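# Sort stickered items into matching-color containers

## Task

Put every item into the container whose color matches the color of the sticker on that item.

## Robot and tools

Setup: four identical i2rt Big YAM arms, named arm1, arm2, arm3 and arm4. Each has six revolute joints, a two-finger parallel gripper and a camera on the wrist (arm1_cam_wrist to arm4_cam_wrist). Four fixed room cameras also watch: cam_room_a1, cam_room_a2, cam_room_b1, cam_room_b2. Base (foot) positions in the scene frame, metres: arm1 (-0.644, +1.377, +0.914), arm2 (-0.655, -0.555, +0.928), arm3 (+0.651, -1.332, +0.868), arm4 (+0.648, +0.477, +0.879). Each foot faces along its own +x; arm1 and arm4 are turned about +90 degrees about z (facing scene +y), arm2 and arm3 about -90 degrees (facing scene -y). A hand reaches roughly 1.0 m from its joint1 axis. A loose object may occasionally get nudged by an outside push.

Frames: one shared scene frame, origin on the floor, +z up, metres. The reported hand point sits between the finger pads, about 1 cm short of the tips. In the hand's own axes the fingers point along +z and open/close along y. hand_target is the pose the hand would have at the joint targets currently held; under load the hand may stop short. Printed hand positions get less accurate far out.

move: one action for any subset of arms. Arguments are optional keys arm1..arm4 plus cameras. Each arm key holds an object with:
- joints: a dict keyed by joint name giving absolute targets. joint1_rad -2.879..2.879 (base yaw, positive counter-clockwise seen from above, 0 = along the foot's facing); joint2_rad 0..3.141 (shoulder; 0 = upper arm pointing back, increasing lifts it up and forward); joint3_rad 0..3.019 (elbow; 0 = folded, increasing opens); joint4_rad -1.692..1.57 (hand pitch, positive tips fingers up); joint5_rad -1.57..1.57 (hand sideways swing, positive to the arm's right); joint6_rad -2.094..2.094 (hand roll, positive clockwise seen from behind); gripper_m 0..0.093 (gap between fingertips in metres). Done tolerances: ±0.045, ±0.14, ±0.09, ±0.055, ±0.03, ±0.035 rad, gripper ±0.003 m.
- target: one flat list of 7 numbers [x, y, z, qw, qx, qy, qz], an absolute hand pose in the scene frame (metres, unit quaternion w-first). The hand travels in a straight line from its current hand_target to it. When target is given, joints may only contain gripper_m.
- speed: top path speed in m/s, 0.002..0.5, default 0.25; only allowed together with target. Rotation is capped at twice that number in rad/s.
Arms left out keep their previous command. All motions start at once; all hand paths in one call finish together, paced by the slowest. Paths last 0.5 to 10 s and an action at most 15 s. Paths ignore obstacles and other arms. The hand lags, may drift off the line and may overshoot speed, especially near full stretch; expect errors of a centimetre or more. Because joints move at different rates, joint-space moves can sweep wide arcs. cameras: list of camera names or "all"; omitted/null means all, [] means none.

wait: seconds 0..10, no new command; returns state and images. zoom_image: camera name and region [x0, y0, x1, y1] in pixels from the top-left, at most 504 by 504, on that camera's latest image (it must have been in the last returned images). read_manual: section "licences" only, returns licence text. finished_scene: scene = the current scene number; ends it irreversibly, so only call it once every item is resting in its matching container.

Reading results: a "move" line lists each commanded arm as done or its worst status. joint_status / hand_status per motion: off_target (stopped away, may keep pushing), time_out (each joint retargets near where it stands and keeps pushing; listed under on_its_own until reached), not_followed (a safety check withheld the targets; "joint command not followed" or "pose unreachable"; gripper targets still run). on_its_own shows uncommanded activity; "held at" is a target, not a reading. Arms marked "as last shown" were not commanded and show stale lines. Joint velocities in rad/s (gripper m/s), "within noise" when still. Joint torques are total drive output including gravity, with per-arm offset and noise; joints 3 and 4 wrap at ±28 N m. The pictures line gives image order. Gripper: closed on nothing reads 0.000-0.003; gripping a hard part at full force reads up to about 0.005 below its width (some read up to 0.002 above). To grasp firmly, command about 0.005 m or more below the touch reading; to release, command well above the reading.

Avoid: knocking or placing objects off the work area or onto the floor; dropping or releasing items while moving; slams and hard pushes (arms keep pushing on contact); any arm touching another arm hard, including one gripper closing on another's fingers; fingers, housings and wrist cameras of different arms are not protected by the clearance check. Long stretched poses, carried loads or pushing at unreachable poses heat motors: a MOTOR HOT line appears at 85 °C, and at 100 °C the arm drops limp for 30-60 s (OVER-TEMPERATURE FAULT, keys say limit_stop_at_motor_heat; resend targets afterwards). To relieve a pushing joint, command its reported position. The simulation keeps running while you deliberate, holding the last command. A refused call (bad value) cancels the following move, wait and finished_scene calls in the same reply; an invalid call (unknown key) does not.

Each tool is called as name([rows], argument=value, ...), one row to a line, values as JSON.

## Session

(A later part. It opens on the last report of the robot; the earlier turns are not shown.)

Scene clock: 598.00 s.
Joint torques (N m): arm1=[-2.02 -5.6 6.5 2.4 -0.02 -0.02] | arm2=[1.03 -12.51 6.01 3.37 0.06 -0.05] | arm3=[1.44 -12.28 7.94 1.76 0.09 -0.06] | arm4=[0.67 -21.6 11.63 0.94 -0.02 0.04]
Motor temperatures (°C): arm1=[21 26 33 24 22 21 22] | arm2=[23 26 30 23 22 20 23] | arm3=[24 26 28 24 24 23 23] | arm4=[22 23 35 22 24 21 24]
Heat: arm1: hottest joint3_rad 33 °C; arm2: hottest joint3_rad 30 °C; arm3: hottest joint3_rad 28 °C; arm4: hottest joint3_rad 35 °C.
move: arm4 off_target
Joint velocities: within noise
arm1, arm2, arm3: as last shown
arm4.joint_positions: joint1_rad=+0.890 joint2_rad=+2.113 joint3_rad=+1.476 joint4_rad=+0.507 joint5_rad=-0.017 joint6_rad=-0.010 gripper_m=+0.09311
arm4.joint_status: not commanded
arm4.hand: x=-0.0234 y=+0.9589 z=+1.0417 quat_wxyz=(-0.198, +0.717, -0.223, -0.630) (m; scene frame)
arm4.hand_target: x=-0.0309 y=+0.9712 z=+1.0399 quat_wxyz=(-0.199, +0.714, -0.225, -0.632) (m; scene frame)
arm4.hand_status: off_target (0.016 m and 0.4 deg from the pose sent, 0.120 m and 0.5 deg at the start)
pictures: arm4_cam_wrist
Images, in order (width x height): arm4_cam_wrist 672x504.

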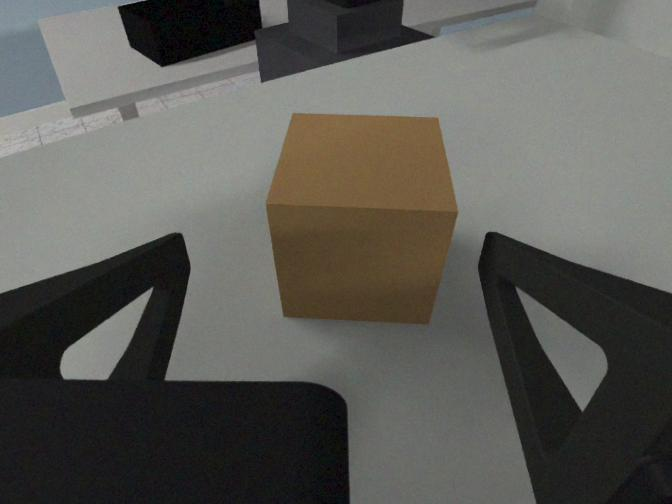

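move(arm4={"target":[-0.0695,1.007,1.035,0.1992,-0.7143,0.2252,0.6319],"speed":0.1}, cameras=["arm4_cam_wrist"])

Scene clock: 607.53 s.
Joint torques (N m): arm1=[-2.37 -6.18 6.45 2.54 -0.03 -0.06] | arm2=[0.97 -12.57 6 3.41 0.08 -0.05] | arm3=[1.44 -12.34 7.98 1.74 0.1 -0.06] | arm4=[-0.09 -23.06 12.44 1.09 -0.07 0.05]
Motor temperatures (°C): arm1=[21 26 33 24 22 21 22] | arm2=[23 26 30 23 22 20 23] | arm3=[24 26 28 24 24 23 23] | arm4=[22 25 37 22 24 21 24]
Heat: arm1: hottest joint3_rad 33 °C; arm2: hottest joint3_rad 30 °C; arm3: hottest joint3_rad 28 °C; arm4: hottest joint3_rad 37 °C.
move: arm4 off_target
Joint velocities: within noise
arm1, arm2, arm3: as last shown
arm4.joint_positions: joint1_rad=+0.882 joint2_rad=+2.230 joint3_rad=+1.683 joint4_rad=+0.417 joint5_rad=-0.025 joint6_rad=-0.010 gripper_m=+0.09311
arm4.joint_status: not commanded
arm4.hand: x=-0.0616 y=+0.9932 z=+1.0381 quat_wxyz=(-0.198, +0.717, -0.224, -0.630) (m; scene frame)
arm4.hand_target: x=-0.0682 y=+1.0060 z=+1.0352 quat_wxyz=(-0.199, +0.714, -0.225, -0.632) (m; scene frame)
arm4.hand_status: off_target (0.016 m and 0.4 deg from the pose sent, 0.067 m and 0.4 deg at the start)
pictures: arm4_cam_wrist
Images, in order (width x height): arm4_cam_wrist 672x504.

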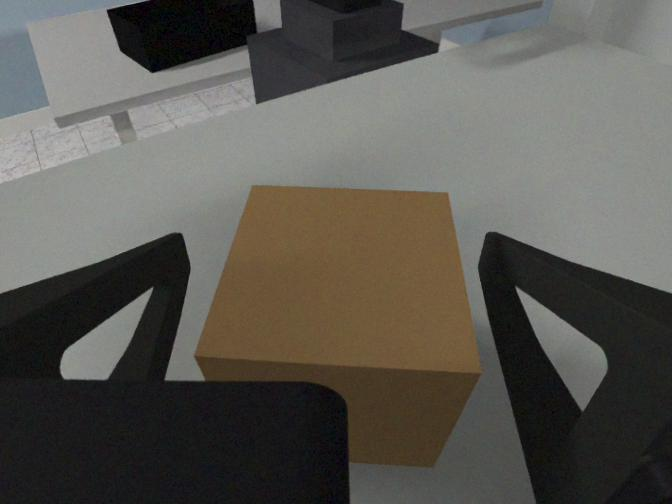

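move(arm4={"target":[-0.0690,1.008,1.026,0.1992,-0.7143,0.2252,0.6319],"speed":0.05}, cameras=[])

move(arm4={"joints":{"gripper_m":0.045}}, cameras=["arm4_cam_wrist"])

Scene clock: 618.20 s.
Joint torques (N m): arm1=[-2.02 -6.36 6.53 2.36 -0.04 0] | arm2=[0.91 -12.75 5.98 3.38 0.07 -0.05] | arm3=[1.44 -12.28 8.01 1.77 0.1 -0.05] | arm4=[-0.15 -23.59 12.12 1.58 -0.04 0.06]
Motor temperatures (°C): arm1=[21 26 33 24 22 21 22] | arm2=[23 26 30 23 22 20 23] | arm3=[24 26 28 24 24 23 23] | arm4=[22 26 38 22 24 21 24]
Heat: arm1: hottest joint3_rad 33 °C; arm2: hottest joint3_rad 30 °C; arm3: hottest joint3_rad 28 °C; arm4: hottest joint3_rad 38 °C.
move: arm4 off_target
Joint velocities: within noise
arm1, arm2, arm3: as last shown
arm4.joint_positions: joint1_rad=+0.882 joint2_rad=+2.242 joint3_rad=+1.683 joint4_rad=+0.417 joint5_rad=-0.027 joint6_rad=-0.010 gripper_m=+0.09311
arm4.joint_status: not commanded
arm4.hand: x=-0.0620 y=+0.9931 z=+1.0282 quat_wxyz=(-0.195, +0.721, -0.224, -0.626) (m; scene frame)
arm4.hand_target: x=-0.0676 y=+1.0070 z=+1.0259 quat_wxyz=(-0.199, +0.714, -0.225, -0.632) (m; scene frame)
arm4.hand_status: off_target (0.017 m and 1.1 deg from the pose sent, 0.020 m and 0.4 deg at the start)
pictures: none
No camera images: "cameras" was empty.

Scene clock: 618.80 s.
Joint torques (N m): arm1=[-2.2 -6.95 6.46 2.41 -0.06 -0.02] | arm2=[0.85 -12.63 5.98 3.37 0.07 -0.05] | arm3=[1.55 -12.28 7.98 1.74 0.08 -0.05] | arm4=[0.38 -22.95 12.14 1.52 -0.02 0.06]
Motor temperatures (°C): arm1=[21 25 33 24 22 21 22] | arm2=[23 26 30 23 22 20 23] | arm3=[24 26 28 24 24 23 23] | arm4=[22 26 38 22 24 21 24]
Heat: arm1: hottest joint3_rad 33 °C; arm2: hottest joint3_rad 30 °C; arm3: hottest joint3_rad 28 °C; arm4: hottest joint3_rad 38 °C.
move: arm4 off_target
Joint velocities: within noise
arm1, arm2, arm3: as last shown
arm4.joint_positions: joint1_rad=+0.882 joint2_rad=+2.242 joint3_rad=+1.683 joint4_rad=+0.417 joint5_rad=-0.027 joint6_rad=-0.010 gripper_m=+0.05339
arm4.joint_status: gripper_m off_target (ended at +0.05342, target +0.04500)
arm4.hand: x=-0.0619 y=+0.9933 z=+1.0282 quat_wxyz=(-0.195, +0.721, -0.224, -0.626) (m; scene frame)
arm4.hand_target: x=-0.0676 y=+1.0071 z=+1.0259 quat_wxyz=(-0.199, +0.714, -0.225, -0.632) (m; scene frame)
arm4.hand_status: not commanded
pictures: arm4_cam_wrist
Images, in order (width x height): arm4_cam_wrist 672x504.

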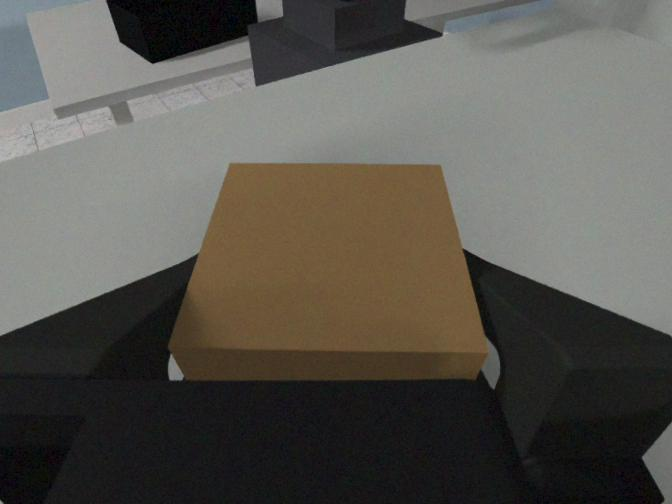

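move(arm4={"target":[-0.0665,1.0065,1.07,0.1992,-0.7143,0.2252,0.6319],"speed":0.2}, cameras=["arm4_cam_wrist"])

move(arm4={"target":[0.36,0.69,1.11,0.1992,-0.7143,0.2252,0.6319],"speed":0.4}, cameras=["arm4_cam_wrist"])

move(arm4={"joints":{"joint1_rad":-1.11,"joint2_rad":1.831,"joint3_rad":1.397,"joint4_rad":-1.137,"joint5_rad":0,"joint6_rad":0}}, cameras=["arm4_cam_wrist","cam_room_a2"])

Scene clock: 640.27 s.
Joint torques (N m): arm1=[-1.44 -6.12 6.35 2.37 -0.04 -0.02] | arm2=[1.08 -12.63 6 3.38 0.07 -0.05] | arm3=[1.44 -12.28 8.01 1.76 0.09 -0.06] | arm4=[0.26 -28.45 11.89 1.03 -0.02 0.04]
Motor temperatures (°C): arm1=[21 25 32 24 21 21 22] | arm2=[23 26 30 23 22 20 23] | arm3=[24 26 28 24 24 23 23] | arm4=[22 25 39 22 24 21 25]
Heat: arm1: hottest joint3_rad 32 °C; arm2: hottest joint3_rad 30 °C; arm3: hottest joint3_rad 28 °C; arm4: hottest joint3_rad 39 °C.
move: arm4 off_target
Joint velocities: within noise
arm1, arm2, arm3: as last shown
arm4.joint_positions: joint1_rad=+0.882 joint2_rad=+2.231 joint3_rad=+1.691 joint4_rad=+0.361 joint5_rad=-0.027 joint6_rad=-0.010 gripper_m=+0.05339
arm4.joint_status: not commanded
arm4.hand: x=-0.0616 y=+0.9931 z=+1.0286 quat_wxyz=(-0.191, +0.732, -0.228, -0.613) (m; scene frame)
arm4.hand_target: x=-0.0644 y=+1.0049 z=+1.0702 quat_wxyz=(-0.199, +0.714, -0.225, -0.632) (m; scene frame)
arm4.hand_status: off_target (0.044 m and 3.1 deg from the pose sent, 0.044 m and 1.1 deg at the start)
pictures: arm4_cam_wrist
Images, in order (width x height): arm4_cam_wrist 672x504.

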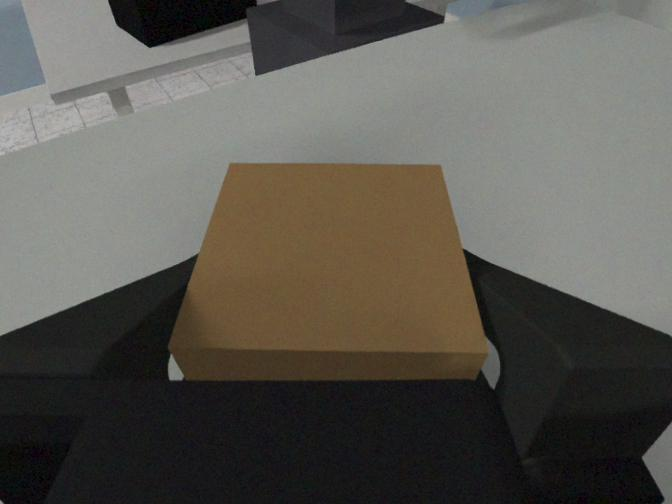

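Scene clock: 642.40 s.
Joint torques (N m): arm1=[-1.79 -6.12 6.42 2.55 -0.09 -0.06] | arm2=[0.97 -12.45 6.02 3.37 0.08 -0.05] | arm3=[1.49 -12.34 8.01 1.77 0.1 -0.06] | arm4=[0.38 -0.32 9.95 1.1 -0.02 0.04]
Motor temperatures (°C): arm1=[21 25 32 24 21 21 22] | arm2=[23 26 29 23 22 20 23] | arm3=[24 26 28 24 24 23 23] | arm4=[22 25 39 22 24 21 25]
Heat: arm1: hottest joint3_rad 32 °C; arm2: hottest joint3_rad 29 °C; arm3: hottest joint3_rad 28 °C; arm4: hottest joint3_rad 39 °C.
move: arm4 done
Joint velocities: within noise
arm1, arm2, arm3: as last shown
arm4.joint_positions: joint1_rad=+0.874 joint2_rad=+0.659 joint3_rad=+0.231 joint4_rad=+0.309 joint5_rad=-0.034 joint6_rad=-0.010 gripper_m=+0.05339
arm4.joint_status: not commanded
arm4.hand: x=+0.3605 y=+0.6862 z=+1.1080 quat_wxyz=(-0.198, +0.713, -0.222, -0.634) (m; scene frame)
arm4.hand_target: x=+0.3601 y=+0.6899 z=+1.1101 quat_wxyz=(-0.199, +0.714, -0.225, -0.632) (m; scene frame)
arm4.hand_status: done (0.004 m and 0.4 deg from the pose sent, 0.526 m and 3.1 deg at the start)
pictures: arm4_cam_wrist
Images, in order (width x height): arm4_cam_wrist 672x504.

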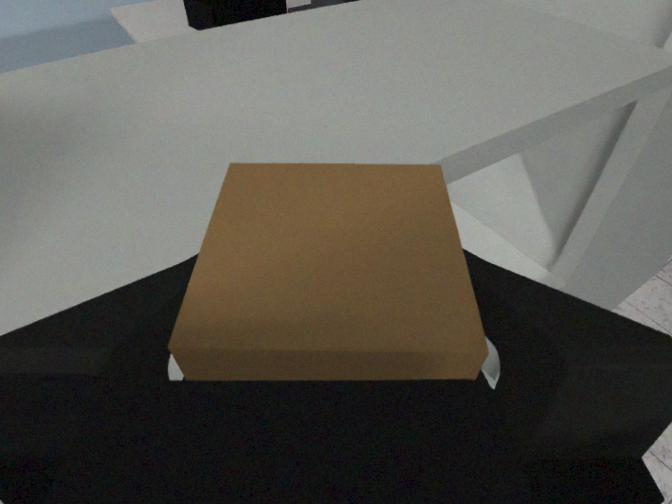

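Scene clock: 644.57 s.
Joint torques (N m): arm1=[-1.9 -7 6.54 2.36 -0.04 -0.04] | arm2=[0.91 -12.51 6.02 3.34 0.07 -0.05] | arm3=[1.38 -12.34 7.98 1.77 0.09 -0.05] | arm4=[1.14 -18.84 10.59 -0.42 0.01 0.14]
Motor temperatures (°C): arm1=[21 25 32 24 21 21 22] | arm2=[23 26 29 23 22 20 23] | arm3=[24 26 28 24 24 23 23] | arm4=[22 26 39 22 24 21 26]
Heat: arm1: hottest joint3_rad 32 °C; arm2: hottest joint3_rad 29 °C; arm3: hottest joint3_rad 28 °C; arm4: hottest joint3_rad 39 °C.
move: arm4 done
Joint velocities: within noise
arm1.joint_positions: joint1_rad=-2.246 joint2_rad=+1.475 joint3_rad=+0.331 joint4_rad=+1.004 joint5_rad=+0.000 joint6_rad=+0.014 gripper_m=+0.09296
arm1.joint_status: not commanded
arm1.hand: x=-0.2683 y=+1.1173 z=+1.0394 quat_wxyz=(-0.622, -0.230, -0.724, +0.192) (m; scene frame)
arm1.hand_target: x=-0.2660 y=+1.1151 z=+1.0499 quat_wxyz=(-0.632, -0.224, -0.715, +0.198) (m; scene frame)
arm1.hand_status: not commanded
arm2.joint_positions: joint1_rad=+2.117 joint2_rad=+1.645 joint3_rad=+0.471 joint4_rad=+1.030 joint5_rad=-0.001 joint6_rad=+0.010 gripper_m=+0.09292
arm2.joint_status: not commanded
arm2.hand: x=-0.2543 y=-0.2426 z=+1.0452 quat_wxyz=(-0.619, +0.242, -0.715, -0.218) (m; scene frame)
arm2.hand_target: x=-0.2559 y=-0.2421 z=+1.0501 quat_wxyz=(-0.626, +0.245, -0.708, -0.217) (m; scene frame)
arm2.hand_status: not commanded
arm3.joint_positions: joint1_rad=+1.688 joint2_rad=+1.438 joint3_rad=+0.827 joint4_rad=-0.330 joint5_rad=-0.002 joint6_rad=+0.007 gripper_m=+0.09400
arm3.joint_status: not commanded
arm3.hand: x=+1.1477 y=-1.3320 z=+0.9651 quat_wxyz=(-0.310, -0.002, -0.951, +0.005) (m; scene frame)
arm3.hand_target: x=+1.1516 y=-1.3299 z=+0.9699 quat_wxyz=(-0.320, +0.000, -0.947, +0.005) (m; scene frame)
arm3.hand_status: not commanded
arm4.joint_positions: joint1_rad=-1.118 joint2_rad=+1.827 joint3_rad=+1.351 joint4_rad=-1.127 joint5_rad=+0.002 joint6_rad=-0.010 gripper_m=+0.05339
arm4.joint_status: all done
arm4.hand: x=+1.0981 y=+0.7280 z=+0.9348 quat_wxyz=(+0.018, +0.257, -0.966, +0.006) (m; scene frame)
arm4.hand_target: x=+1.1102 y=+0.7399 z=+0.9485 quat_wxyz=(+0.003, +0.256, -0.967, +0.001) (m; scene frame)
arm4.hand_status: not commanded
pictures: arm4_cam_wrist, cam_room_a2
Images, in order (width x height): arm4_cam_wrist 672x504, cam_room_a2 672x504.

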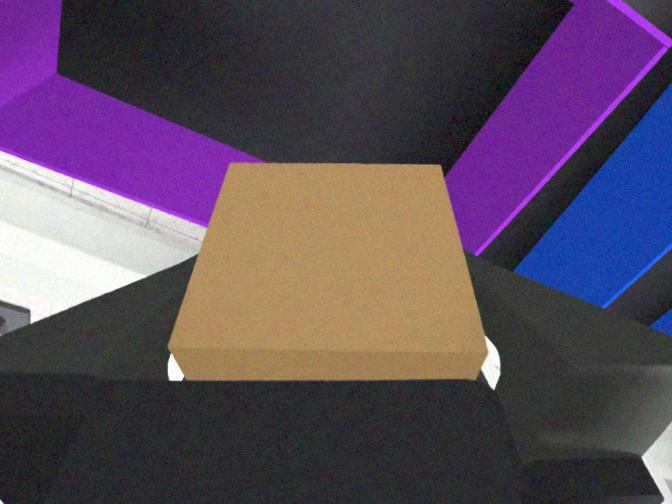

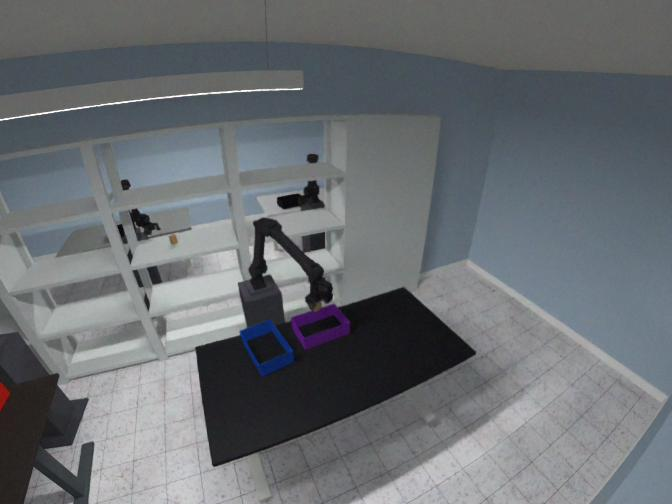

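move(arm4={"target":[1.12,0.75,0.742,0.0,0.256,-0.967,0.0],"speed":0.2}, cameras=["arm4_cam_wrist","cam_room_a2"])

Scene clock: 654.60 s.
Joint torques (N m): arm1=[-2.14 -6.12 6.43 2.59 -0.02 -0.06] | arm2=[0.91 -12.57 6.02 3.38 0.07 -0.05] | arm3=[1.55 -12.28 8.01 1.77 0.1 -0.06] | arm4=[1.49 -20.42 6.22 0.46 0.01 0.21]
Motor temperatures (°C): arm1=[21 25 32 24 21 21 22] | arm2=[23 26 29 23 22 20 23] | arm3=[24 26 28 24 24 23 23] | arm4=[22 26 38 22 24 21 26]
Heat: arm1: hottest joint3_rad 32 °C; arm2: hottest joint3_rad 29 °C; arm3: hottest joint3_rad 28 °C; arm4: hottest joint3_rad 38 °C.
move: arm4 done
Joint velocities: within noise
arm1, arm2, arm3: as last shown
arm4.joint_positions: joint1_rad=-1.112 joint2_rad=+2.171 joint3_rad=+1.311 joint4_rad=-0.717 joint5_rad=+0.002 joint6_rad=-0.007 gripper_m=+0.05339
arm4.joint_status: not commanded
arm4.hand: x=+1.1171 y=+0.7420 z=+0.7451 quat_wxyz=(+0.005, +0.258, -0.966, +0.003) (m; scene frame)
arm4.hand_target: x=+1.1200 y=+0.7499 z=+0.7422 quat_wxyz=(+0.000, +0.256, -0.967, +0.000) (m; scene frame)
arm4.hand_status: done (0.009 m and 0.7 deg from the pose sent, 0.195 m and 2.2 deg at the start)
pictures: arm4_cam_wrist, cam_room_a2
Images, in order (width x height): arm4_cam_wrist 672x504, cam_room_a2 672x504.

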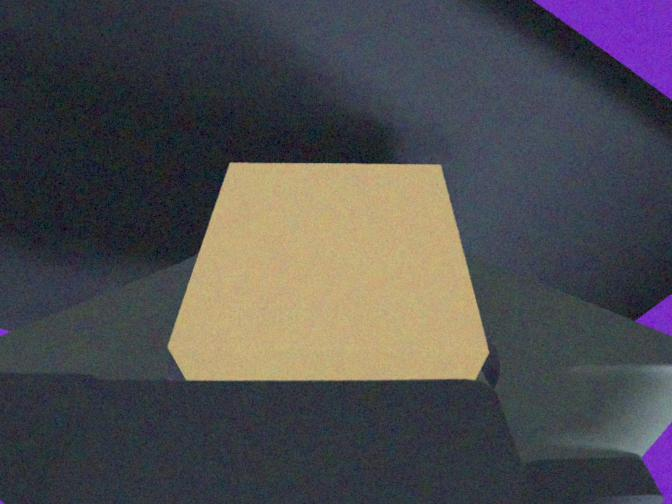

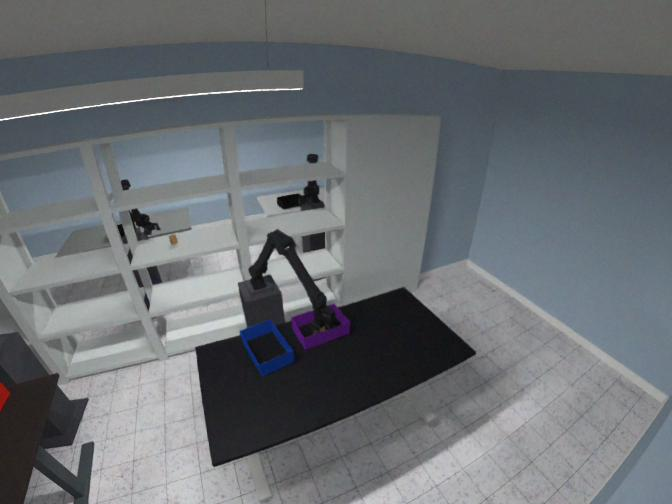

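move(arm4={"target":[1.12,0.75,0.725,0.0,0.256,-0.967,0.0],"speed":0.1}, cameras=[])

move(arm4={"target":[1.12,0.75,0.712,0.0,0.256,-0.967,0.0],"speed":0.06}, cameras=[])

move(arm4={"target":[1.12,0.75,0.70,0.0,0.256,-0.967,0.0],"speed":0.06}, cameras=[])

Scene clock: 659.20 s.
Joint torques (N m): arm1=[-2.2 -6.18 6.46 2.41 -0.04 -0.07] | arm2=[0.97 -12.69 6 3.38 0.07 -0.05] | arm3=[1.55 -12.34 8.03 1.76 0.09 -0.06] | arm4=[1.38 -17.73 6.37 0.32 0.03 0.15]
Motor temperatures (°C): arm1=[21 25 32 24 21 21 22] | arm2=[23 26 29 23 22 20 23] | arm3=[24 26 28 24 24 23 23] | arm4=[22 26 37 22 24 21 26]
Heat: arm1: hottest joint3_rad 32 °C; arm2: hottest joint3_rad 29 °C; arm3: hottest joint3_rad 28 °C; arm4: hottest joint3_rad 37 °C.
move: arm4 off_target
Joint velocities: within noise
arm1, arm2, arm3: as last shown
arm4.joint_positions: joint1_rad=-1.112 joint2_rad=+2.181 joint3_rad=+1.311 joint4_rad=-0.682 joint5_rad=+0.002 joint6_rad=-0.004 gripper_m=+0.05339
arm4.joint_status: not commanded
arm4.hand: x=+1.1221 y=+0.7449 z=+0.7400 quat_wxyz=(-0.006, +0.257, -0.966, +0.000) (m; scene frame)
arm4.hand_target: x=+1.1197 y=+0.7497 z=+0.7254 quat_wxyz=(+0.000, +0.256, -0.967, +0.000) (m; scene frame)
arm4.hand_status: off_target (0.016 m and 0.7 deg from the pose sent, 0.022 m and 0.8 deg at the start)
pictures: none
No camera images: "cameras" was empty.

Scene clock: 660.17 s.
Joint torques (N m): arm1=[-2.02 -6.59 6.67 2.37 -0.09 -0.06] | arm2=[1.03 -12.51 6.01 3.38 0.07 -0.05] | arm3=[1.38 -12.4 8.01 1.77 0.1 -0.05] | arm4=[1.96 -16.44 6.54 0.27 0.01 0.15]
Motor temperatures (°C): arm1=[21 25 32 24 21 21 22] | arm2=[23 26 29 23 22 20 23] | arm3=[24 26 28 24 24 23 23] | arm4=[22 26 37 22 24 21 26]
Heat: arm1: hottest joint3_rad 32 °C; arm2: hottest joint3_rad 29 °C; arm3: hottest joint3_rad 28 °C; arm4: hottest joint3_rad 37 °C.
move: arm4 off_target
Joint velocities: within noise
arm1, arm2, arm3: as last shown
arm4.joint_positions: joint1_rad=-1.112 joint2_rad=+2.188 joint3_rad=+1.311 joint4_rad=-0.659 joint5_rad=+0.002 joint6_rad=-0.004 gripper_m=+0.05339
arm4.joint_status: not commanded
arm4.hand: x=+1.1255 y=+0.7468 z=+0.7367 quat_wxyz=(-0.014, +0.257, -0.966, -0.003) (m; scene frame)
arm4.hand_target: x=+1.1191 y=+0.7492 z=+0.7128 quat_wxyz=(+0.000, +0.256, -0.967, +0.000) (m; scene frame)
arm4.hand_status: off_target (0.026 m and 1.7 deg from the pose sent, 0.028 m and 0.7 deg at the start)
pictures: none
No camera images: "cameras" was empty.

Scene clock: 661.13 s.
Joint torques (N m): arm1=[-2.08 -6.42 6.53 2.51 -0.02 -0.06] | arm2=[1.03 -12.51 6.01 3.38 0.06 -0.05] | arm3=[1.38 -12.22 8.05 1.77 0.08 -0.06] | arm4=[1.08 -15.15 6.54 0.95 0.08 0.16]
Motor temperatures (°C): arm1=[21 25 32 24 21 21 22] | arm2=[23 26 29 23 22 20 23] | arm3=[24 26 28 24 24 23 23] | arm4=[22 26 37 22 24 21 26]
Heat: arm1: hottest joint3_rad 32 °C; arm2: hottest joint3_rad 29 °C; arm3: hottest joint3_rad 28 °C; arm4: hottest joint3_rad 37 °C.
move: arm4 off_target
Joint velocities: within noise
arm1, arm2, arm3: as last shown
arm4.joint_positions: joint1_rad=-1.112 joint2_rad=+2.189 joint3_rad=+1.311 joint4_rad=-0.653 joint5_rad=+0.001 joint6_rad=-0.004 gripper_m=+0.05339
arm4.joint_status: not commanded
arm4.hand: x=+1.1263 y=+0.7475 z=+0.7360 quat_wxyz=(-0.016, +0.257, -0.966, -0.004) (m; scene frame)
arm4.hand_target: x=+1.1182 y=+0.7486 z=+0.7018 quat_wxyz=(+0.000, +0.256, -0.967, +0.000) (m; scene frame)
arm4.hand_status: off_target (0.037 m and 1.9 deg from the pose sent, 0.037 m and 1.7 deg at the start)
pictures: none
No camera images: "cameras" was empty.

move(arm4={"joints":{"gripper_m":0.093}}, cameras=["arm4_cam_wrist"])

move(arm4={"target":[1.11,0.75,0.95,0.0,0.256,-0.967,0.0],"speed":0.3}, cameras=["arm4_cam_wrist","cam_room_a2"])

Scene clock: 667.83 s.
Joint torques (N m): arm1=[-1.67 -6.18 6.53 2.54 -0.03 -0.04] | arm2=[0.97 -12.63 6.02 3.38 0.07 -0.05] | arm3=[1.55 -12.22 7.97 1.8 0.1 -0.05] | arm4=[1.2 -16.15 6.12 0.28 0.01 0.1]
Motor temperatures (°C): arm1=[21 25 32 24 21 21 22] | arm2=[23 26 29 23 22 20 23] | arm3=[24 26 28 24 24 23 23] | arm4=[22 26 36 22 24 21 26]
Heat: arm1: hottest joint3_rad 32 °C; arm2: hottest joint3_rad 29 °C; arm3: hottest joint3_rad 28 °C; arm4: hottest joint3_rad 36 °C.
move: arm4 done
Joint velocities: within noise
arm1, arm2, arm3: as last shown
arm4.joint_positions: joint1_rad=-1.108 joint2_rad=+2.197 joint3_rad=+1.316 joint4_rad=-0.637 joint5_rad=+0.001 joint6_rad=+0.001 gripper_m=+0.09291
arm4.joint_status: all done
arm4.hand: x=+1.1295 y=+0.7516 z=+0.7334 quat_wxyz=(-0.023, +0.256, -0.966, -0.005) (m; scene frame)
arm4.hand_target: x=+1.1181 y=+0.7488 z=+0.7018 quat_wxyz=(+0.000, +0.256, -0.967, +0.000) (m; scene frame)
arm4.hand_status: not commanded
pictures: arm4_cam_wrist
Images, in order (width x height): arm4_cam_wrist 672x504.

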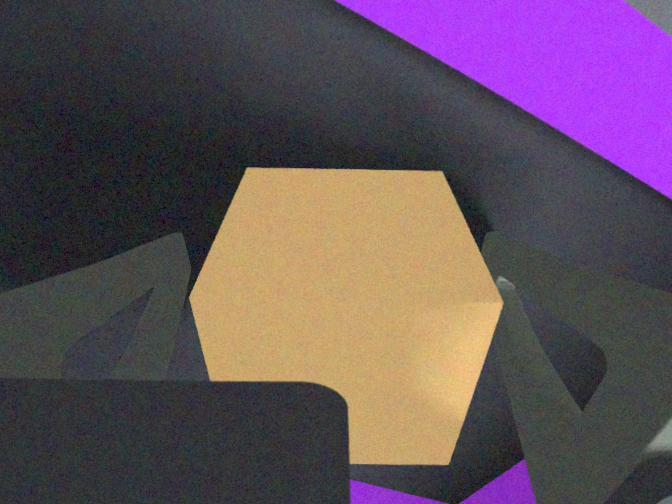

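Scene clock: 669.37 s.
Joint torques (N m): arm1=[-2.08 -6.36 6.5 2.45 -0.05 -0.02] | arm2=[1.03 -12.63 5.98 3.4 0.07 -0.05] | arm3=[1.44 -12.34 8.02 1.76 0.1 -0.06] | arm4=[1.44 -18.84 9.91 -0.46 0.02 0.16]
Motor temperatures (°C): arm1=[21 25 32 24 21 21 22] | arm2=[23 26 29 23 22 20 23] | arm3=[24 26 28 24 24 23 23] | arm4=[22 26 36 22 24 21 26]
Heat: arm1: hottest joint3_rad 32 °C; arm2: hottest joint3_rad 29 °C; arm3: hottest joint3_rad 28 °C; arm4: hottest joint3_rad 36 °C.
move: arm4 off_target
Joint velocities: within noise
arm1, arm2, arm3: as last shown
arm4.joint_positions: joint1_rad=-1.103 joint2_rad=+1.830 joint3_rad=+1.376 joint4_rad=-1.127 joint5_rad=+0.001 joint6_rad=+0.004 gripper_m=+0.09292
arm4.joint_status: not commanded
arm4.hand: x=+1.1030 y=+0.7400 z=+0.9416 quat_wxyz=(+0.008, +0.257, -0.966, +0.003) (m; scene frame)
arm4.hand_target: x=+1.1097 y=+0.7498 z=+0.9501 quat_wxyz=(+0.000, +0.256, -0.967, +0.000) (m; scene frame)
arm4.hand_status: off_target (0.015 m and 1.0 deg from the pose sent, 0.217 m and 2.7 deg at the start)
pictures: arm4_cam_wrist, cam_room_a2
Images, in order (width x height): arm4_cam_wrist 672x504, cam_room_a2 672x504.

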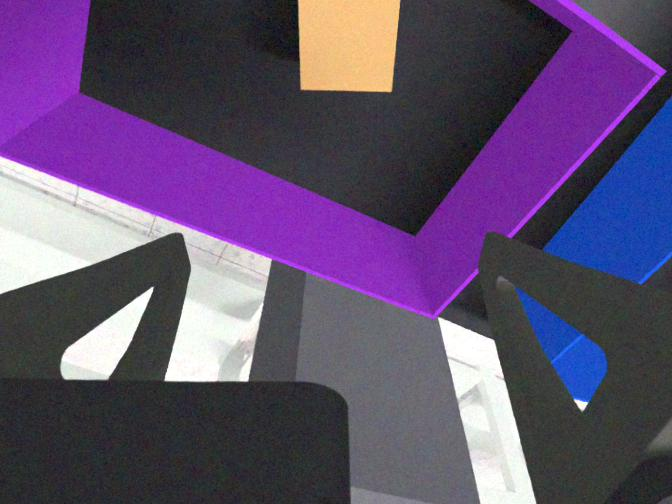

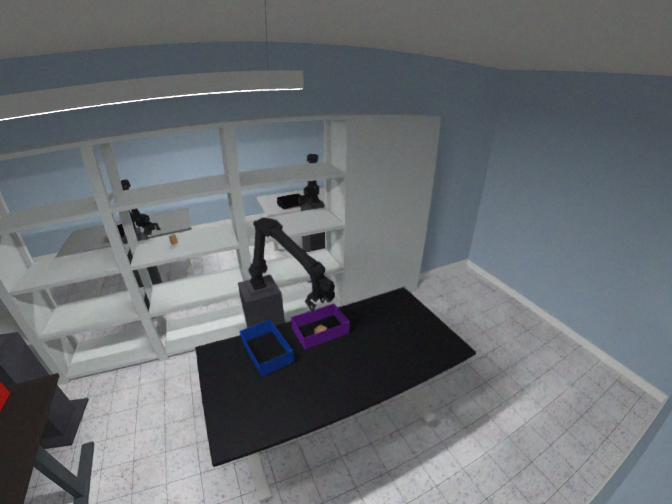

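move(arm4={"joints":{"joint1_rad":2.185,"joint2_rad":0.59,"joint3_rad":0.30,"joint4_rad":0.17,"joint5_rad":0,"joint6_rad":0}}, cameras=["arm4_cam_wrist","arm2_cam_wrist"])

Scene clock: 676.10 s.
Joint torques (N m): arm1=[-1.85 -6.53 6.5 2.47 -0.03 -0.05] | arm2=[1.03 -12.63 6.02 3.38 0.07 -0.05] | arm3=[1.49 -12.34 8.01 1.78 0.09 -0.06] | arm4=[1.03 -0.91 9.17 2.03 0.21 -0.04]
Motor temperatures (°C): arm1=[21 25 32 24 21 21 22] | arm2=[23 26 29 23 22 20 23] | arm3=[24 26 28 24 24 23 23] | arm4=[22 26 37 22 24 21 25]
Heat: arm1: hottest joint3_rad 32 °C; arm2: hottest joint3_rad 29 °C; arm3: hottest joint3_rad 28 °C; arm4: hottest joint3_rad 37 °C.
move: arm4 done
Joint velocities: within noise
arm1, arm2, arm3: as last shown
arm4.joint_positions: joint1_rad=+2.182 joint2_rad=+0.594 joint3_rad=+0.304 joint4_rad=+0.152 joint5_rad=-0.003 joint6_rad=+0.004 gripper_m=+0.09299
arm4.joint_status: all done
arm4.hand: x=+0.3698 y=+0.2579 z=+1.1373 quat_wxyz=(+0.218, +0.711, +0.246, -0.622) (m; scene frame)
arm4.hand_target: x=+0.3705 y=+0.2578 z=+1.1402 quat_wxyz=(+0.219, +0.705, +0.246, -0.629) (m; scene frame)
arm4.hand_status: not commanded
pictures: arm2_cam_wrist, arm4_cam_wrist
Images, in order (width x height): arm2_cam_wrist 672x504, arm4_cam_wrist 672x504.

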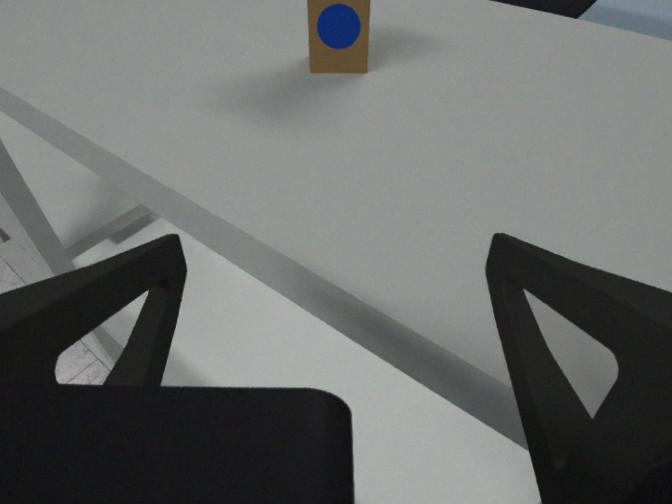

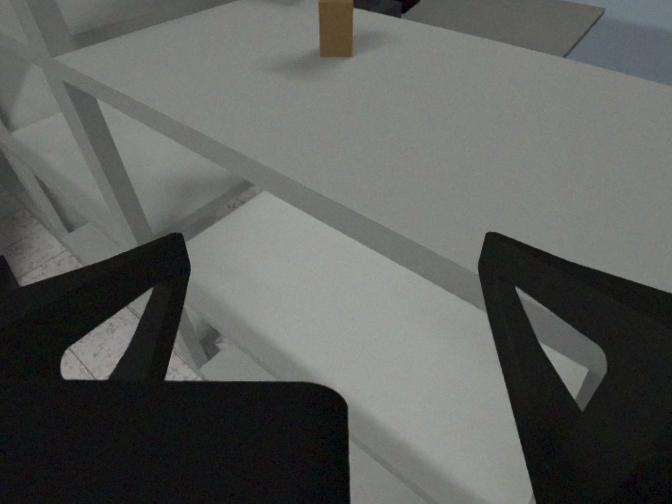

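move(arm4={"target":[0.012,-0.025,1.05,-0.2190,-0.7069,-0.2475,0.6254]}, cameras=["arm4_cam_wrist"])

Scene clock: 689.10 s.
Joint torques (N m): arm1=[-2.14 -6.59 6.48 2.28 -0.03 -0.04] | arm2=[1.14 -12.69 5.98 3.36 0.07 -0.05] | arm3=[1.49 -12.28 7.99 1.78 0.1 -0.05] | arm4=[0.73 -20.66 11.41 1.03 0 -0.02]
Motor temperatures (°C): arm1=[21 25 32 24 21 21 22] | arm2=[23 26 29 23 22 20 23] | arm3=[24 26 28 24 24 23 23] | arm4=[22 25 38 22 24 21 25]
Heat: arm1: hottest joint3_rad 32 °C; arm2: hottest joint3_rad 29 °C; arm3: hottest joint3_rad 28 °C; arm4: hottest joint3_rad 38 °C.
move: arm4 off_target
Joint velocities: within noise
arm1.joint_positions: joint1_rad=-2.246 joint2_rad=+1.475 joint3_rad=+0.331 joint4_rad=+1.004 joint5_rad=+0.000 joint6_rad=+0.014 gripper_m=+0.09296
arm1.joint_status: not commanded
arm1.hand: x=-0.2683 y=+1.1173 z=+1.0394 quat_wxyz=(-0.622, -0.230, -0.724, +0.192) (m; scene frame)
arm1.hand_target: x=-0.2660 y=+1.1151 z=+1.0499 quat_wxyz=(-0.632, -0.224, -0.715, +0.198) (m; scene frame)
arm1.hand_status: not commanded
arm2.joint_positions: joint1_rad=+2.117 joint2_rad=+1.645 joint3_rad=+0.471 joint4_rad=+1.030 joint5_rad=-0.001 joint6_rad=+0.010 gripper_m=+0.09292
arm2.joint_status: not commanded
arm2.hand: x=-0.2543 y=-0.2426 z=+1.0452 quat_wxyz=(-0.619, +0.242, -0.715, -0.218) (m; scene frame)
arm2.hand_target: x=-0.2559 y=-0.2421 z=+1.0501 quat_wxyz=(-0.626, +0.245, -0.708, -0.217) (m; scene frame)
arm2.hand_status: not commanded
arm3.joint_positions: joint1_rad=+1.688 joint2_rad=+1.438 joint3_rad=+0.827 joint4_rad=-0.330 joint5_rad=-0.002 joint6_rad=+0.007 gripper_m=+0.09400
arm3.joint_status: not commanded
arm3.hand: x=+1.1477 y=-1.3320 z=+0.9651 quat_wxyz=(-0.310, -0.002, -0.951, +0.005) (m; scene frame)
arm3.hand_target: x=+1.1516 y=-1.3299 z=+0.9699 quat_wxyz=(-0.320, +0.000, -0.947, +0.005) (m; scene frame)
arm3.hand_status: not commanded
arm4.joint_positions: joint1_rad=+2.182 joint2_rad=+2.046 joint3_rad=+1.370 joint4_rad=+0.538 joint5_rad=-0.003 joint6_rad=+0.004 gripper_m=+0.09299
arm4.joint_status: not commanded
arm4.hand: x=+0.0227 y=-0.0157 z=+1.0473 quat_wxyz=(+0.218, +0.711, +0.246, -0.622) (m; scene frame)
arm4.hand_target: x=+0.0128 y=-0.0244 z=+1.0503 quat_wxyz=(+0.219, +0.707, +0.247, -0.626) (m; scene frame)
arm4.hand_status: off_target (0.014 m and 0.6 deg from the pose sent, 0.464 m and 0.6 deg at the start)
pictures: arm4_cam_wrist
Images, in order (width x height): arm4_cam_wrist 672x504.

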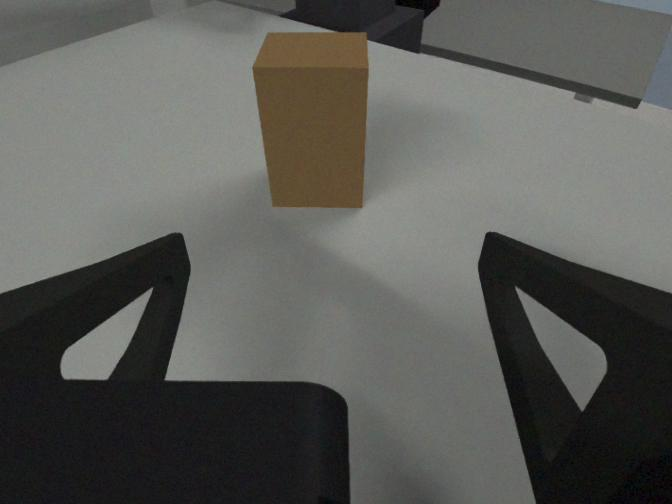

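move(arm4={"target":[-0.058,-0.090,1.045,-0.2190,-0.7069,-0.2475,0.6254],"speed":0.15}, cameras=["arm4_cam_wrist"])

Scene clock: 696.10 s.
Joint torques (N m): arm1=[-1.67 -6.01 6.6 2.4 -0.04 -0.1] | arm2=[1.03 -12.57 5.98 3.36 0.07 -0.05] | arm3=[1.49 -12.51 7.98 1.76 0.1 -0.04] | arm4=[1.96 -24.29 12.52 1.11 0.22 0.03]
Motor temperatures (°C): arm1=[21 25 32 24 21 21 22] | arm2=[23 26 29 23 22 20 23] | arm3=[24 26 28 24 24 23 23] | arm4=[22 26 39 22 24 21 25]
Heat: arm1: hottest joint3_rad 32 °C; arm2: hottest joint3_rad 29 °C; arm3: hottest joint3_rad 28 °C; arm4: hottest joint3_rad 39 °C.
move: arm4 off_target
Joint velocities: within noise
arm1, arm2, arm3: as last shown
arm4.joint_positions: joint1_rad=+2.184 joint2_rad=+2.257 joint3_rad=+1.754 joint4_rad=+0.369 joint5_rad=+0.001 joint6_rad=+0.004 gripper_m=+0.09299
arm4.joint_status: not commanded
arm4.hand: x=-0.0518 y=-0.0756 z=+1.0477 quat_wxyz=(+0.218, +0.710, +0.245, -0.623) (m; scene frame)
arm4.hand_target: x=-0.0566 y=-0.0891 z=+1.0452 quat_wxyz=(+0.219, +0.707, +0.247, -0.626) (m; scene frame)
arm4.hand_status: off_target (0.016 m and 0.5 deg from the pose sent, 0.110 m and 0.6 deg at the start)
pictures: arm4_cam_wrist
Images, in order (width x height): arm4_cam_wrist 672x504.

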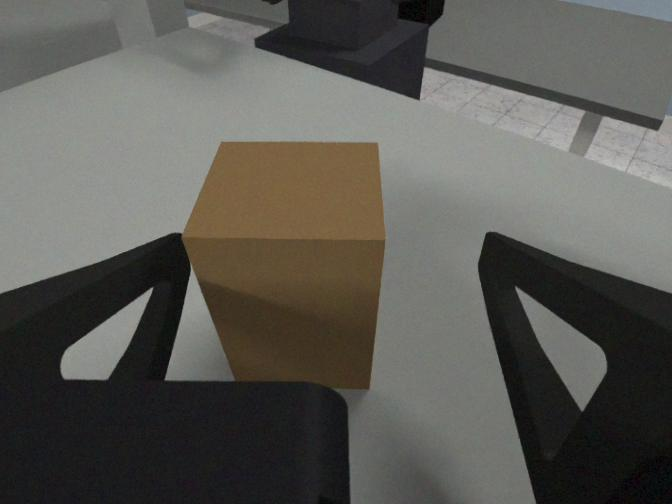

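move(arm4={"target":[-0.0612,-0.1053,1.035,-0.2190,-0.7069,-0.2475,0.6254],"speed":0.1}, cameras=["arm4_cam_wrist"])

move(arm4={"joints":{"gripper_m":0.035}}, cameras=["arm4_cam_wrist"])

Scene clock: 705.17 s.
Joint torques (N m): arm1=[-1.73 -5.77 6.31 2.32 -0.04 -0.04] | arm2=[0.97 -12.57 6.04 3.37 0.07 -0.05] | arm3=[1.38 -12.1 7.99 1.8 0.09 -0.04] | arm4=[1.55 -24.59 12.67 1.01 0.18 0.06]
Motor temperatures (°C): arm1=[21 25 32 24 21 21 22] | arm2=[23 26 29 23 22 20 23] | arm3=[24 26 28 24 24 23 23] | arm4=[22 27 38 22 24 21 25]
Heat: arm1: hottest joint3_rad 32 °C; arm2: hottest joint3_rad 29 °C; arm3: hottest joint3_rad 28 °C; arm4: hottest joint3_rad 38 °C.
move: arm4 off_target
Joint velocities: within noise
arm1, arm2, arm3: as last shown
arm4.joint_positions: joint1_rad=+2.200 joint2_rad=+2.298 joint3_rad=+1.806 joint4_rad=+0.358 joint5_rad=+0.014 joint6_rad=+0.004 gripper_m=+0.09299
arm4.joint_status: not commanded
arm4.hand: x=-0.0536 y=-0.0927 z=+1.0399 quat_wxyz=(+0.218, +0.709, +0.247, -0.624) (m; scene frame)
arm4.hand_target: x=-0.0599 y=-0.1042 z=+1.0351 quat_wxyz=(+0.219, +0.707, +0.247, -0.625) (m; scene frame)
arm4.hand_status: off_target (0.015 m and 0.3 deg from the pose sent, 0.034 m and 0.5 deg at the start)
pictures: arm4_cam_wrist
Images, in order (width x height): arm4_cam_wrist 672x504.

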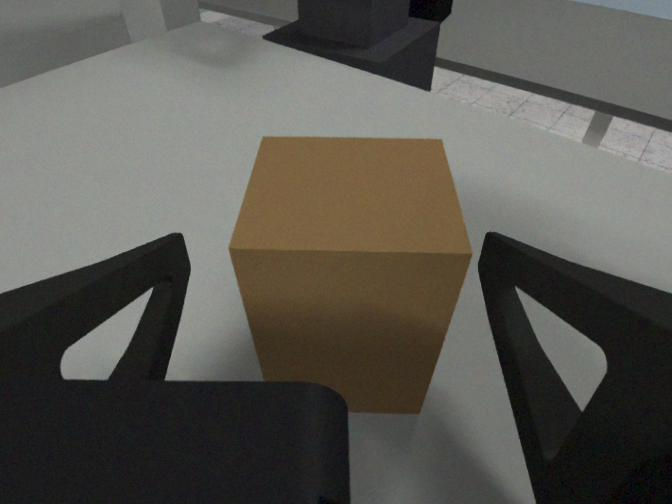

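Scene clock: 705.80 s.
Joint torques (N m): arm1=[-2.08 -6.95 6.58 2.47 -0.07 -0.04] | arm2=[0.91 -12.57 6.01 3.38 0.07 -0.05] | arm3=[1.44 -12.28 7.97 1.8 0.09 -0.05] | arm4=[1.2 -23.59 12.57 0.96 0.14 0.03]
Motor temperatures (°C): arm1=[21 25 32 24 21 21 22] | arm2=[23 26 29 23 22 20 23] | arm3=[24 26 28 24 24 23 23] | arm4=[22 27 39 22 24 21 25]
Heat: arm1: hottest joint3_rad 32 °C; arm2: hottest joint3_rad 29 °C; arm3: hottest joint3_rad 28 °C; arm4: hottest joint3_rad 39 °C.
move: arm4 off_target
Joint velocities: within noise
arm1, arm2, arm3: as last shown
arm4.joint_positions: joint1_rad=+2.200 joint2_rad=+2.298 joint3_rad=+1.808 joint4_rad=+0.358 joint5_rad=+0.015 joint6_rad=+0.004 gripper_m=+0.04459
arm4.joint_status: gripper_m off_target (ended at +0.04461, target +0.03500)
arm4.hand: x=-0.0540 y=-0.0928 z=+1.0407 quat_wxyz=(+0.218, +0.709, +0.246, -0.624) (m; scene frame)
arm4.hand_target: x=-0.0598 y=-0.1041 z=+1.0350 quat_wxyz=(+0.219, +0.707, +0.247, -0.625) (m; scene frame)
arm4.hand_status: not commanded
pictures: arm4_cam_wrist
Images, in order (width x height): arm4_cam_wrist 672x504.

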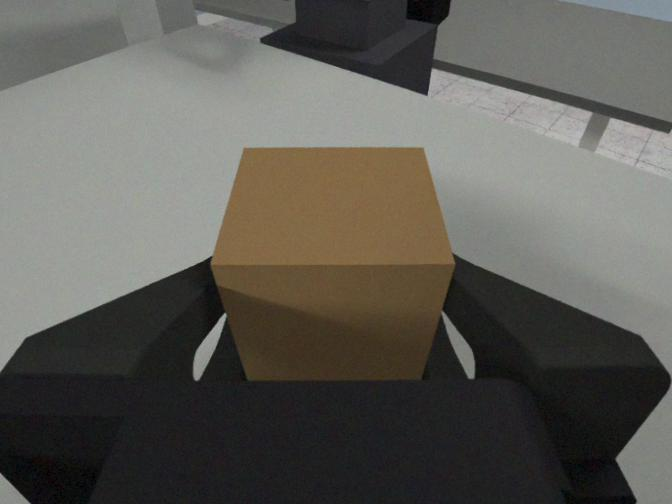

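move(arm4={"target":[-0.05,-0.095,1.11,-0.2190,-0.7069,-0.2475,0.6254],"speed":0.3}, cameras=[])

move(arm4={"target":[0.36,0.25,1.13,-0.2190,-0.7069,-0.2475,0.6254],"speed":0.4}, cameras=[])

move(arm4={"joints":{"joint1_rad":-1.793,"joint2_rad":1.753,"joint3_rad":1.285,"joint4_rad":-1.103,"joint5_rad":0,"joint6_rad":1.5}}, cameras=["arm4_cam_wrist","cam_room_a2"])

Scene clock: 732.40 s.
Joint torques (N m): arm1=[-1.61 -6.18 6.46 2.52 -0.07 -0.09] | arm2=[0.97 -12.57 6.02 3.36 0.07 -0.04] | arm3=[1.55 -12.4 8.02 1.78 0.1 -0.06] | arm4=[1.26 -27.63 11.58 1.21 0.16 0.05]
Motor temperatures (°C): arm1=[21 25 32 24 21 21 21] | arm2=[23 26 29 23 22 20 23] | arm3=[24 26 28 24 24 23 23] | arm4=[22 27 44 22 24 21 26]
Heat: arm1: hottest joint3_rad 32 °C; arm2: hottest joint3_rad 29 °C; arm3: hottest joint3_rad 28 °C; arm4: hottest joint3_rad 44 °C.
move: arm4 off_target
Joint velocities: within noise
arm1, arm2, arm3: as last shown
arm4.joint_positions: joint1_rad=+2.200 joint2_rad=+2.217 joint3_rad=+1.809 joint4_rad=+0.248 joint5_rad=+0.015 joint6_rad=+0.004 gripper_m=+0.04458
arm4.joint_status: not commanded
arm4.hand: x=-0.0479 y=-0.0879 z=+1.0856 quat_wxyz=(+0.214, +0.717, +0.249, -0.614) (m; scene frame)
arm4.hand_target: x=-0.0491 y=-0.0942 z=+1.1100 quat_wxyz=(+0.219, +0.707, +0.247, -0.625) (m; scene frame)
arm4.hand_status: off_target (0.026 m and 1.8 deg from the pose sent, 0.069 m and 0.3 deg at the start)
pictures: none
No camera images: "cameras" was empty.

Scene clock: 734.50 s.
Joint torques (N m): arm1=[-2.32 -6.3 6.42 2.45 -0.04 -0.05] | arm2=[0.91 -12.57 6.02 3.38 0.07 -0.05] | arm3=[1.38 -12.28 8.02 1.74 0.09 -0.06] | arm4=[0.56 -1.44 9.96 1.13 -0.06 0]
Motor temperatures (°C): arm1=[21 25 32 24 21 21 21] | arm2=[23 26 29 23 22 20 23] | arm3=[24 26 28 24 24 23 23] | arm4=[22 27 43 22 24 21 26]
Heat: arm1: hottest joint3_rad 32 °C; arm2: hottest joint3_rad 29 °C; arm3: hottest joint3_rad 28 °C; arm4: hottest joint3_rad 43 °C.
move: arm4 done
Joint velocities: within noise
arm1, arm2, arm3: as last shown
arm4.joint_positions: joint1_rad=+2.190 joint2_rad=+0.668 joint3_rad=+0.292 joint4_rad=+0.258 joint5_rad=-0.004 joint6_rad=+0.004 gripper_m=+0.04458
arm4.joint_status: not commanded
arm4.hand: x=+0.3634 y=+0.2491 z=+1.1301 quat_wxyz=(+0.223, +0.704, +0.247, -0.628) (m; scene frame)
arm4.hand_target: x=+0.3601 y=+0.2500 z=+1.1301 quat_wxyz=(+0.219, +0.707, +0.247, -0.625) (m; scene frame)
arm4.hand_status: done (0.003 m and 0.7 deg from the pose sent, 0.532 m and 1.8 deg at the start)
pictures: none
No camera images: "cameras" was empty.

Scene clock: 737.43 s.
Joint torques (N m): arm1=[-1.67 -6.77 6.2 2.35 -0.06 -0.06] | arm2=[1.08 -12.51 6 3.36 0.07 -0.05] | arm3=[1.38 -12.28 7.99 1.78 0.1 -0.06] | arm4=[0.85 -18.67 7.06 -0.34 0.08 0.19]
Motor temperatures (°C): arm1=[21 25 32 24 21 21 21] | arm2=[23 26 29 23 22 20 23] | arm3=[24 26 28 24 24 23 23] | arm4=[22 27 43 22 24 21 26]
Heat: arm1: hottest joint3_rad 32 °C; arm2: hottest joint3_rad 29 °C; arm3: hottest joint3_rad 28 °C; arm4: hottest joint3_rad 43 °C.
move: arm4 done
Joint velocities: within noise
arm1, arm2, arm3: as last shown
arm4.joint_positions: joint1_rad=-1.798 joint2_rad=+1.764 joint3_rad=+1.290 joint4_rad=-1.093 joint5_rad=+0.002 joint6_rad=+1.486 gripper_m=+0.04463
arm4.joint_status: all done
arm4.hand: x=+1.1430 y=+0.3914 z=+0.9462 quat_wxyz=(-0.002, -0.737, -0.676, +0.002) (m; scene frame)
arm4.hand_target: x=+1.1393 y=+0.3949 z=+0.9495 quat_wxyz=(+0.001, -0.740, -0.673, +0.003) (m; scene frame)
arm4.hand_status: not commanded
pictures: arm4_cam_wrist, cam_room_a2
Images, in order (width x height): arm4_cam_wrist 672x504, cam_room_a2 672x504.

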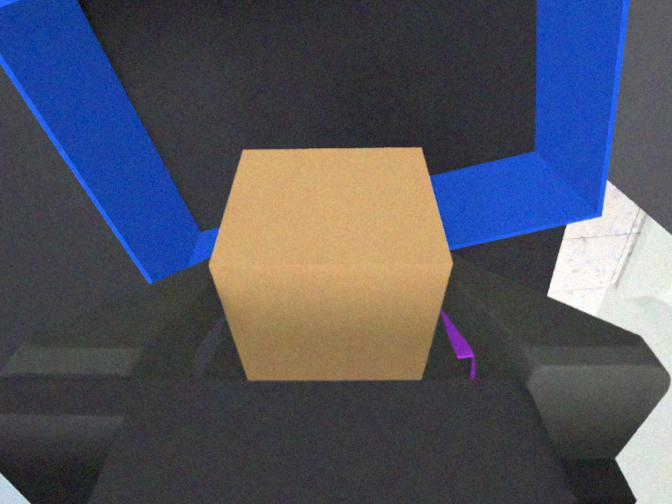

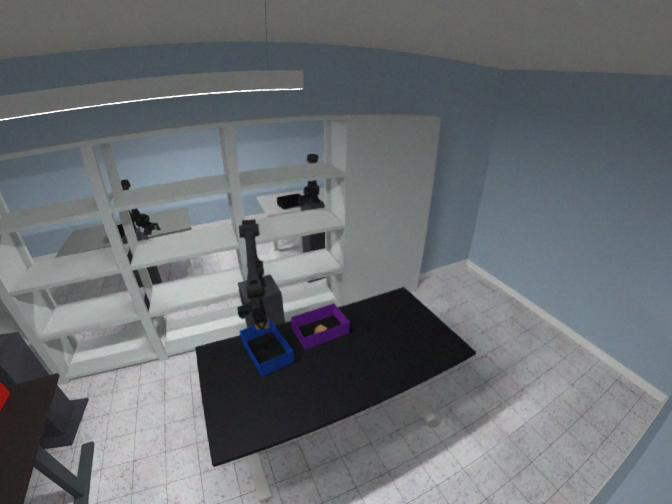

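move(arm4={"target":[1.14,0.408,0.75,0.0,-0.740,-0.673,0.0],"speed":0.2}, cameras=["arm4_cam_wrist"])

move(arm4={"target":[1.14,0.408,0.733,0.0,-0.740,-0.673,0.0],"speed":0.1}, cameras=[])

Scene clock: 744.37 s.
Joint torques (N m): arm1=[-2.02 -7.06 6.57 2.47 -0.04 -0.05] | arm2=[0.97 -12.69 6 3.38 0.06 -0.05] | arm3=[1.38 -12.4 7.99 1.76 0.11 -0.05] | arm4=[1.26 -18.37 5 0.27 0.03 0.18]
Motor temperatures (°C): arm1=[21 25 32 24 21 21 21] | arm2=[23 26 29 23 22 20 23] | arm3=[24 26 28 24 24 23 23] | arm4=[22 26 42 22 24 21 26]
Heat: arm1: hottest joint3_rad 32 °C; arm2: hottest joint3_rad 29 °C; arm3: hottest joint3_rad 28 °C; arm4: hottest joint3_rad 42 °C.
move: arm4 done
Joint velocities: within noise
arm1, arm2, arm3: as last shown
arm4.joint_positions: joint1_rad=-1.775 joint2_rad=+2.078 joint3_rad=+1.158 joint4_rad=-0.646 joint5_rad=-0.001 joint6_rad=+1.512 gripper_m=+0.04463
arm4.joint_status: not commanded
arm4.hand: x=+1.1395 y=+0.4032 z=+0.7558 quat_wxyz=(-0.001, -0.738, -0.675, +0.001) (m; scene frame)
arm4.hand_target: x=+1.1400 y=+0.4079 z=+0.7502 quat_wxyz=(+0.000, -0.740, -0.673, +0.000) (m; scene frame)
arm4.hand_status: done (0.008 m and 0.4 deg from the pose sent, 0.197 m and 0.6 deg at the start)
pictures: arm4_cam_wrist
Images, in order (width x height): arm4_cam_wrist 672x504.

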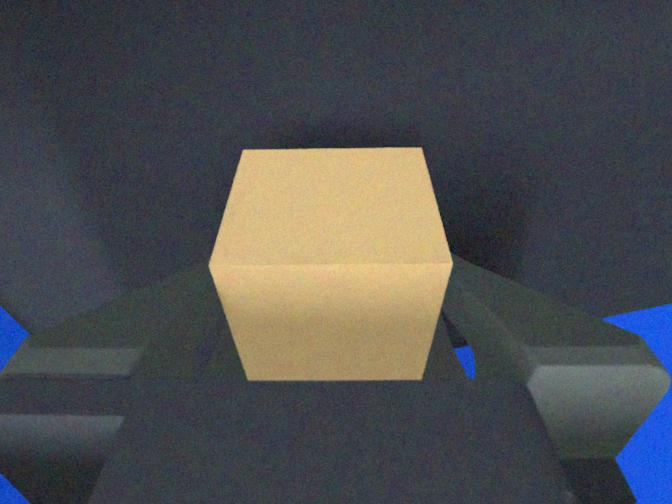

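Scene clock: 745.33 s.
Joint torques (N m): arm1=[-1.49 -5.77 6.52 2.56 -0.04 -0.03] | arm2=[0.97 -12.63 6 3.38 0.07 -0.05] | arm3=[1.38 -12.45 7.97 1.77 0.1 -0.05] | arm4=[1.55 -16.79 5.11 0.31 0.04 0.19]
Motor temperatures (°C): arm1=[21 25 32 24 21 21 21] | arm2=[23 26 29 23 22 20 23] | arm3=[24 26 28 24 24 23 23] | arm4=[22 26 41 22 24 21 26]
Heat: arm1: hottest joint3_rad 32 °C; arm2: hottest joint3_rad 29 °C; arm3: hottest joint3_rad 28 °C; arm4: hottest joint3_rad 41 °C.
move: arm4 off_target
Joint velocities: arm1=[within noise] | arm2=[-0.044 -0.005 0.012 -0.007 -0.022 0.022 0] | arm3=[within noise] | arm4=[within noise]
arm1.joint_positions: joint1_rad=-2.246 joint2_rad=+1.475 joint3_rad=+0.331 joint4_rad=+1.004 joint5_rad=+0.000 joint6_rad=+0.014 gripper_m=+0.09296
arm1.joint_status: not commanded
arm1.hand: x=-0.2683 y=+1.1173 z=+1.0394 quat_wxyz=(-0.622, -0.230, -0.724, +0.192) (m; scene frame)
arm1.hand_target: x=-0.2660 y=+1.1151 z=+1.0499 quat_wxyz=(-0.632, -0.224, -0.715, +0.198) (m; scene frame)
arm1.hand_status: not commanded
arm2.joint_positions: joint1_rad=+2.117 joint2_rad=+1.645 joint3_rad=+0.471 joint4_rad=+1.030 joint5_rad=-0.001 joint6_rad=+0.010 gripper_m=+0.09292
arm2.joint_status: not commanded
arm2.hand: x=-0.2543 y=-0.2426 z=+1.0452 quat_wxyz=(-0.619, +0.242, -0.715, -0.218) (m; scene frame)
arm2.hand_target: x=-0.2559 y=-0.2421 z=+1.0501 quat_wxyz=(-0.626, +0.245, -0.708, -0.217) (m; scene frame)
arm2.hand_status: not commanded
arm3.joint_positions: joint1_rad=+1.688 joint2_rad=+1.438 joint3_rad=+0.827 joint4_rad=-0.330 joint5_rad=-0.002 joint6_rad=+0.007 gripper_m=+0.09400
arm3.joint_status: not commanded
arm3.hand: x=+1.1477 y=-1.3320 z=+0.9651 quat_wxyz=(-0.310, -0.002, -0.951, +0.005) (m; scene frame)
arm3.hand_target: x=+1.1516 y=-1.3299 z=+0.9699 quat_wxyz=(-0.320, +0.000, -0.947, +0.005) (m; scene frame)
arm3.hand_status: not commanded
arm4.joint_positions: joint1_rad=-1.775 joint2_rad=+2.101 joint3_rad=+1.158 joint4_rad=-0.612 joint5_rad=-0.001 joint6_rad=+1.512 gripper_m=+0.04463
arm4.joint_status: not commanded
arm4.hand: x=+1.1418 y=+0.4029 z=+0.7448 quat_wxyz=(-0.006, -0.738, -0.675, -0.002) (m; scene frame)
arm4.hand_target: x=+1.1397 y=+0.4079 z=+0.7333 quat_wxyz=(+0.000, -0.740, -0.673, +0.000) (m; scene frame)
arm4.hand_status: off_target (0.013 m and 0.8 deg from the pose sent, 0.023 m and 0.4 deg at the start)
pictures: none
No camera images: "cameras" was empty.


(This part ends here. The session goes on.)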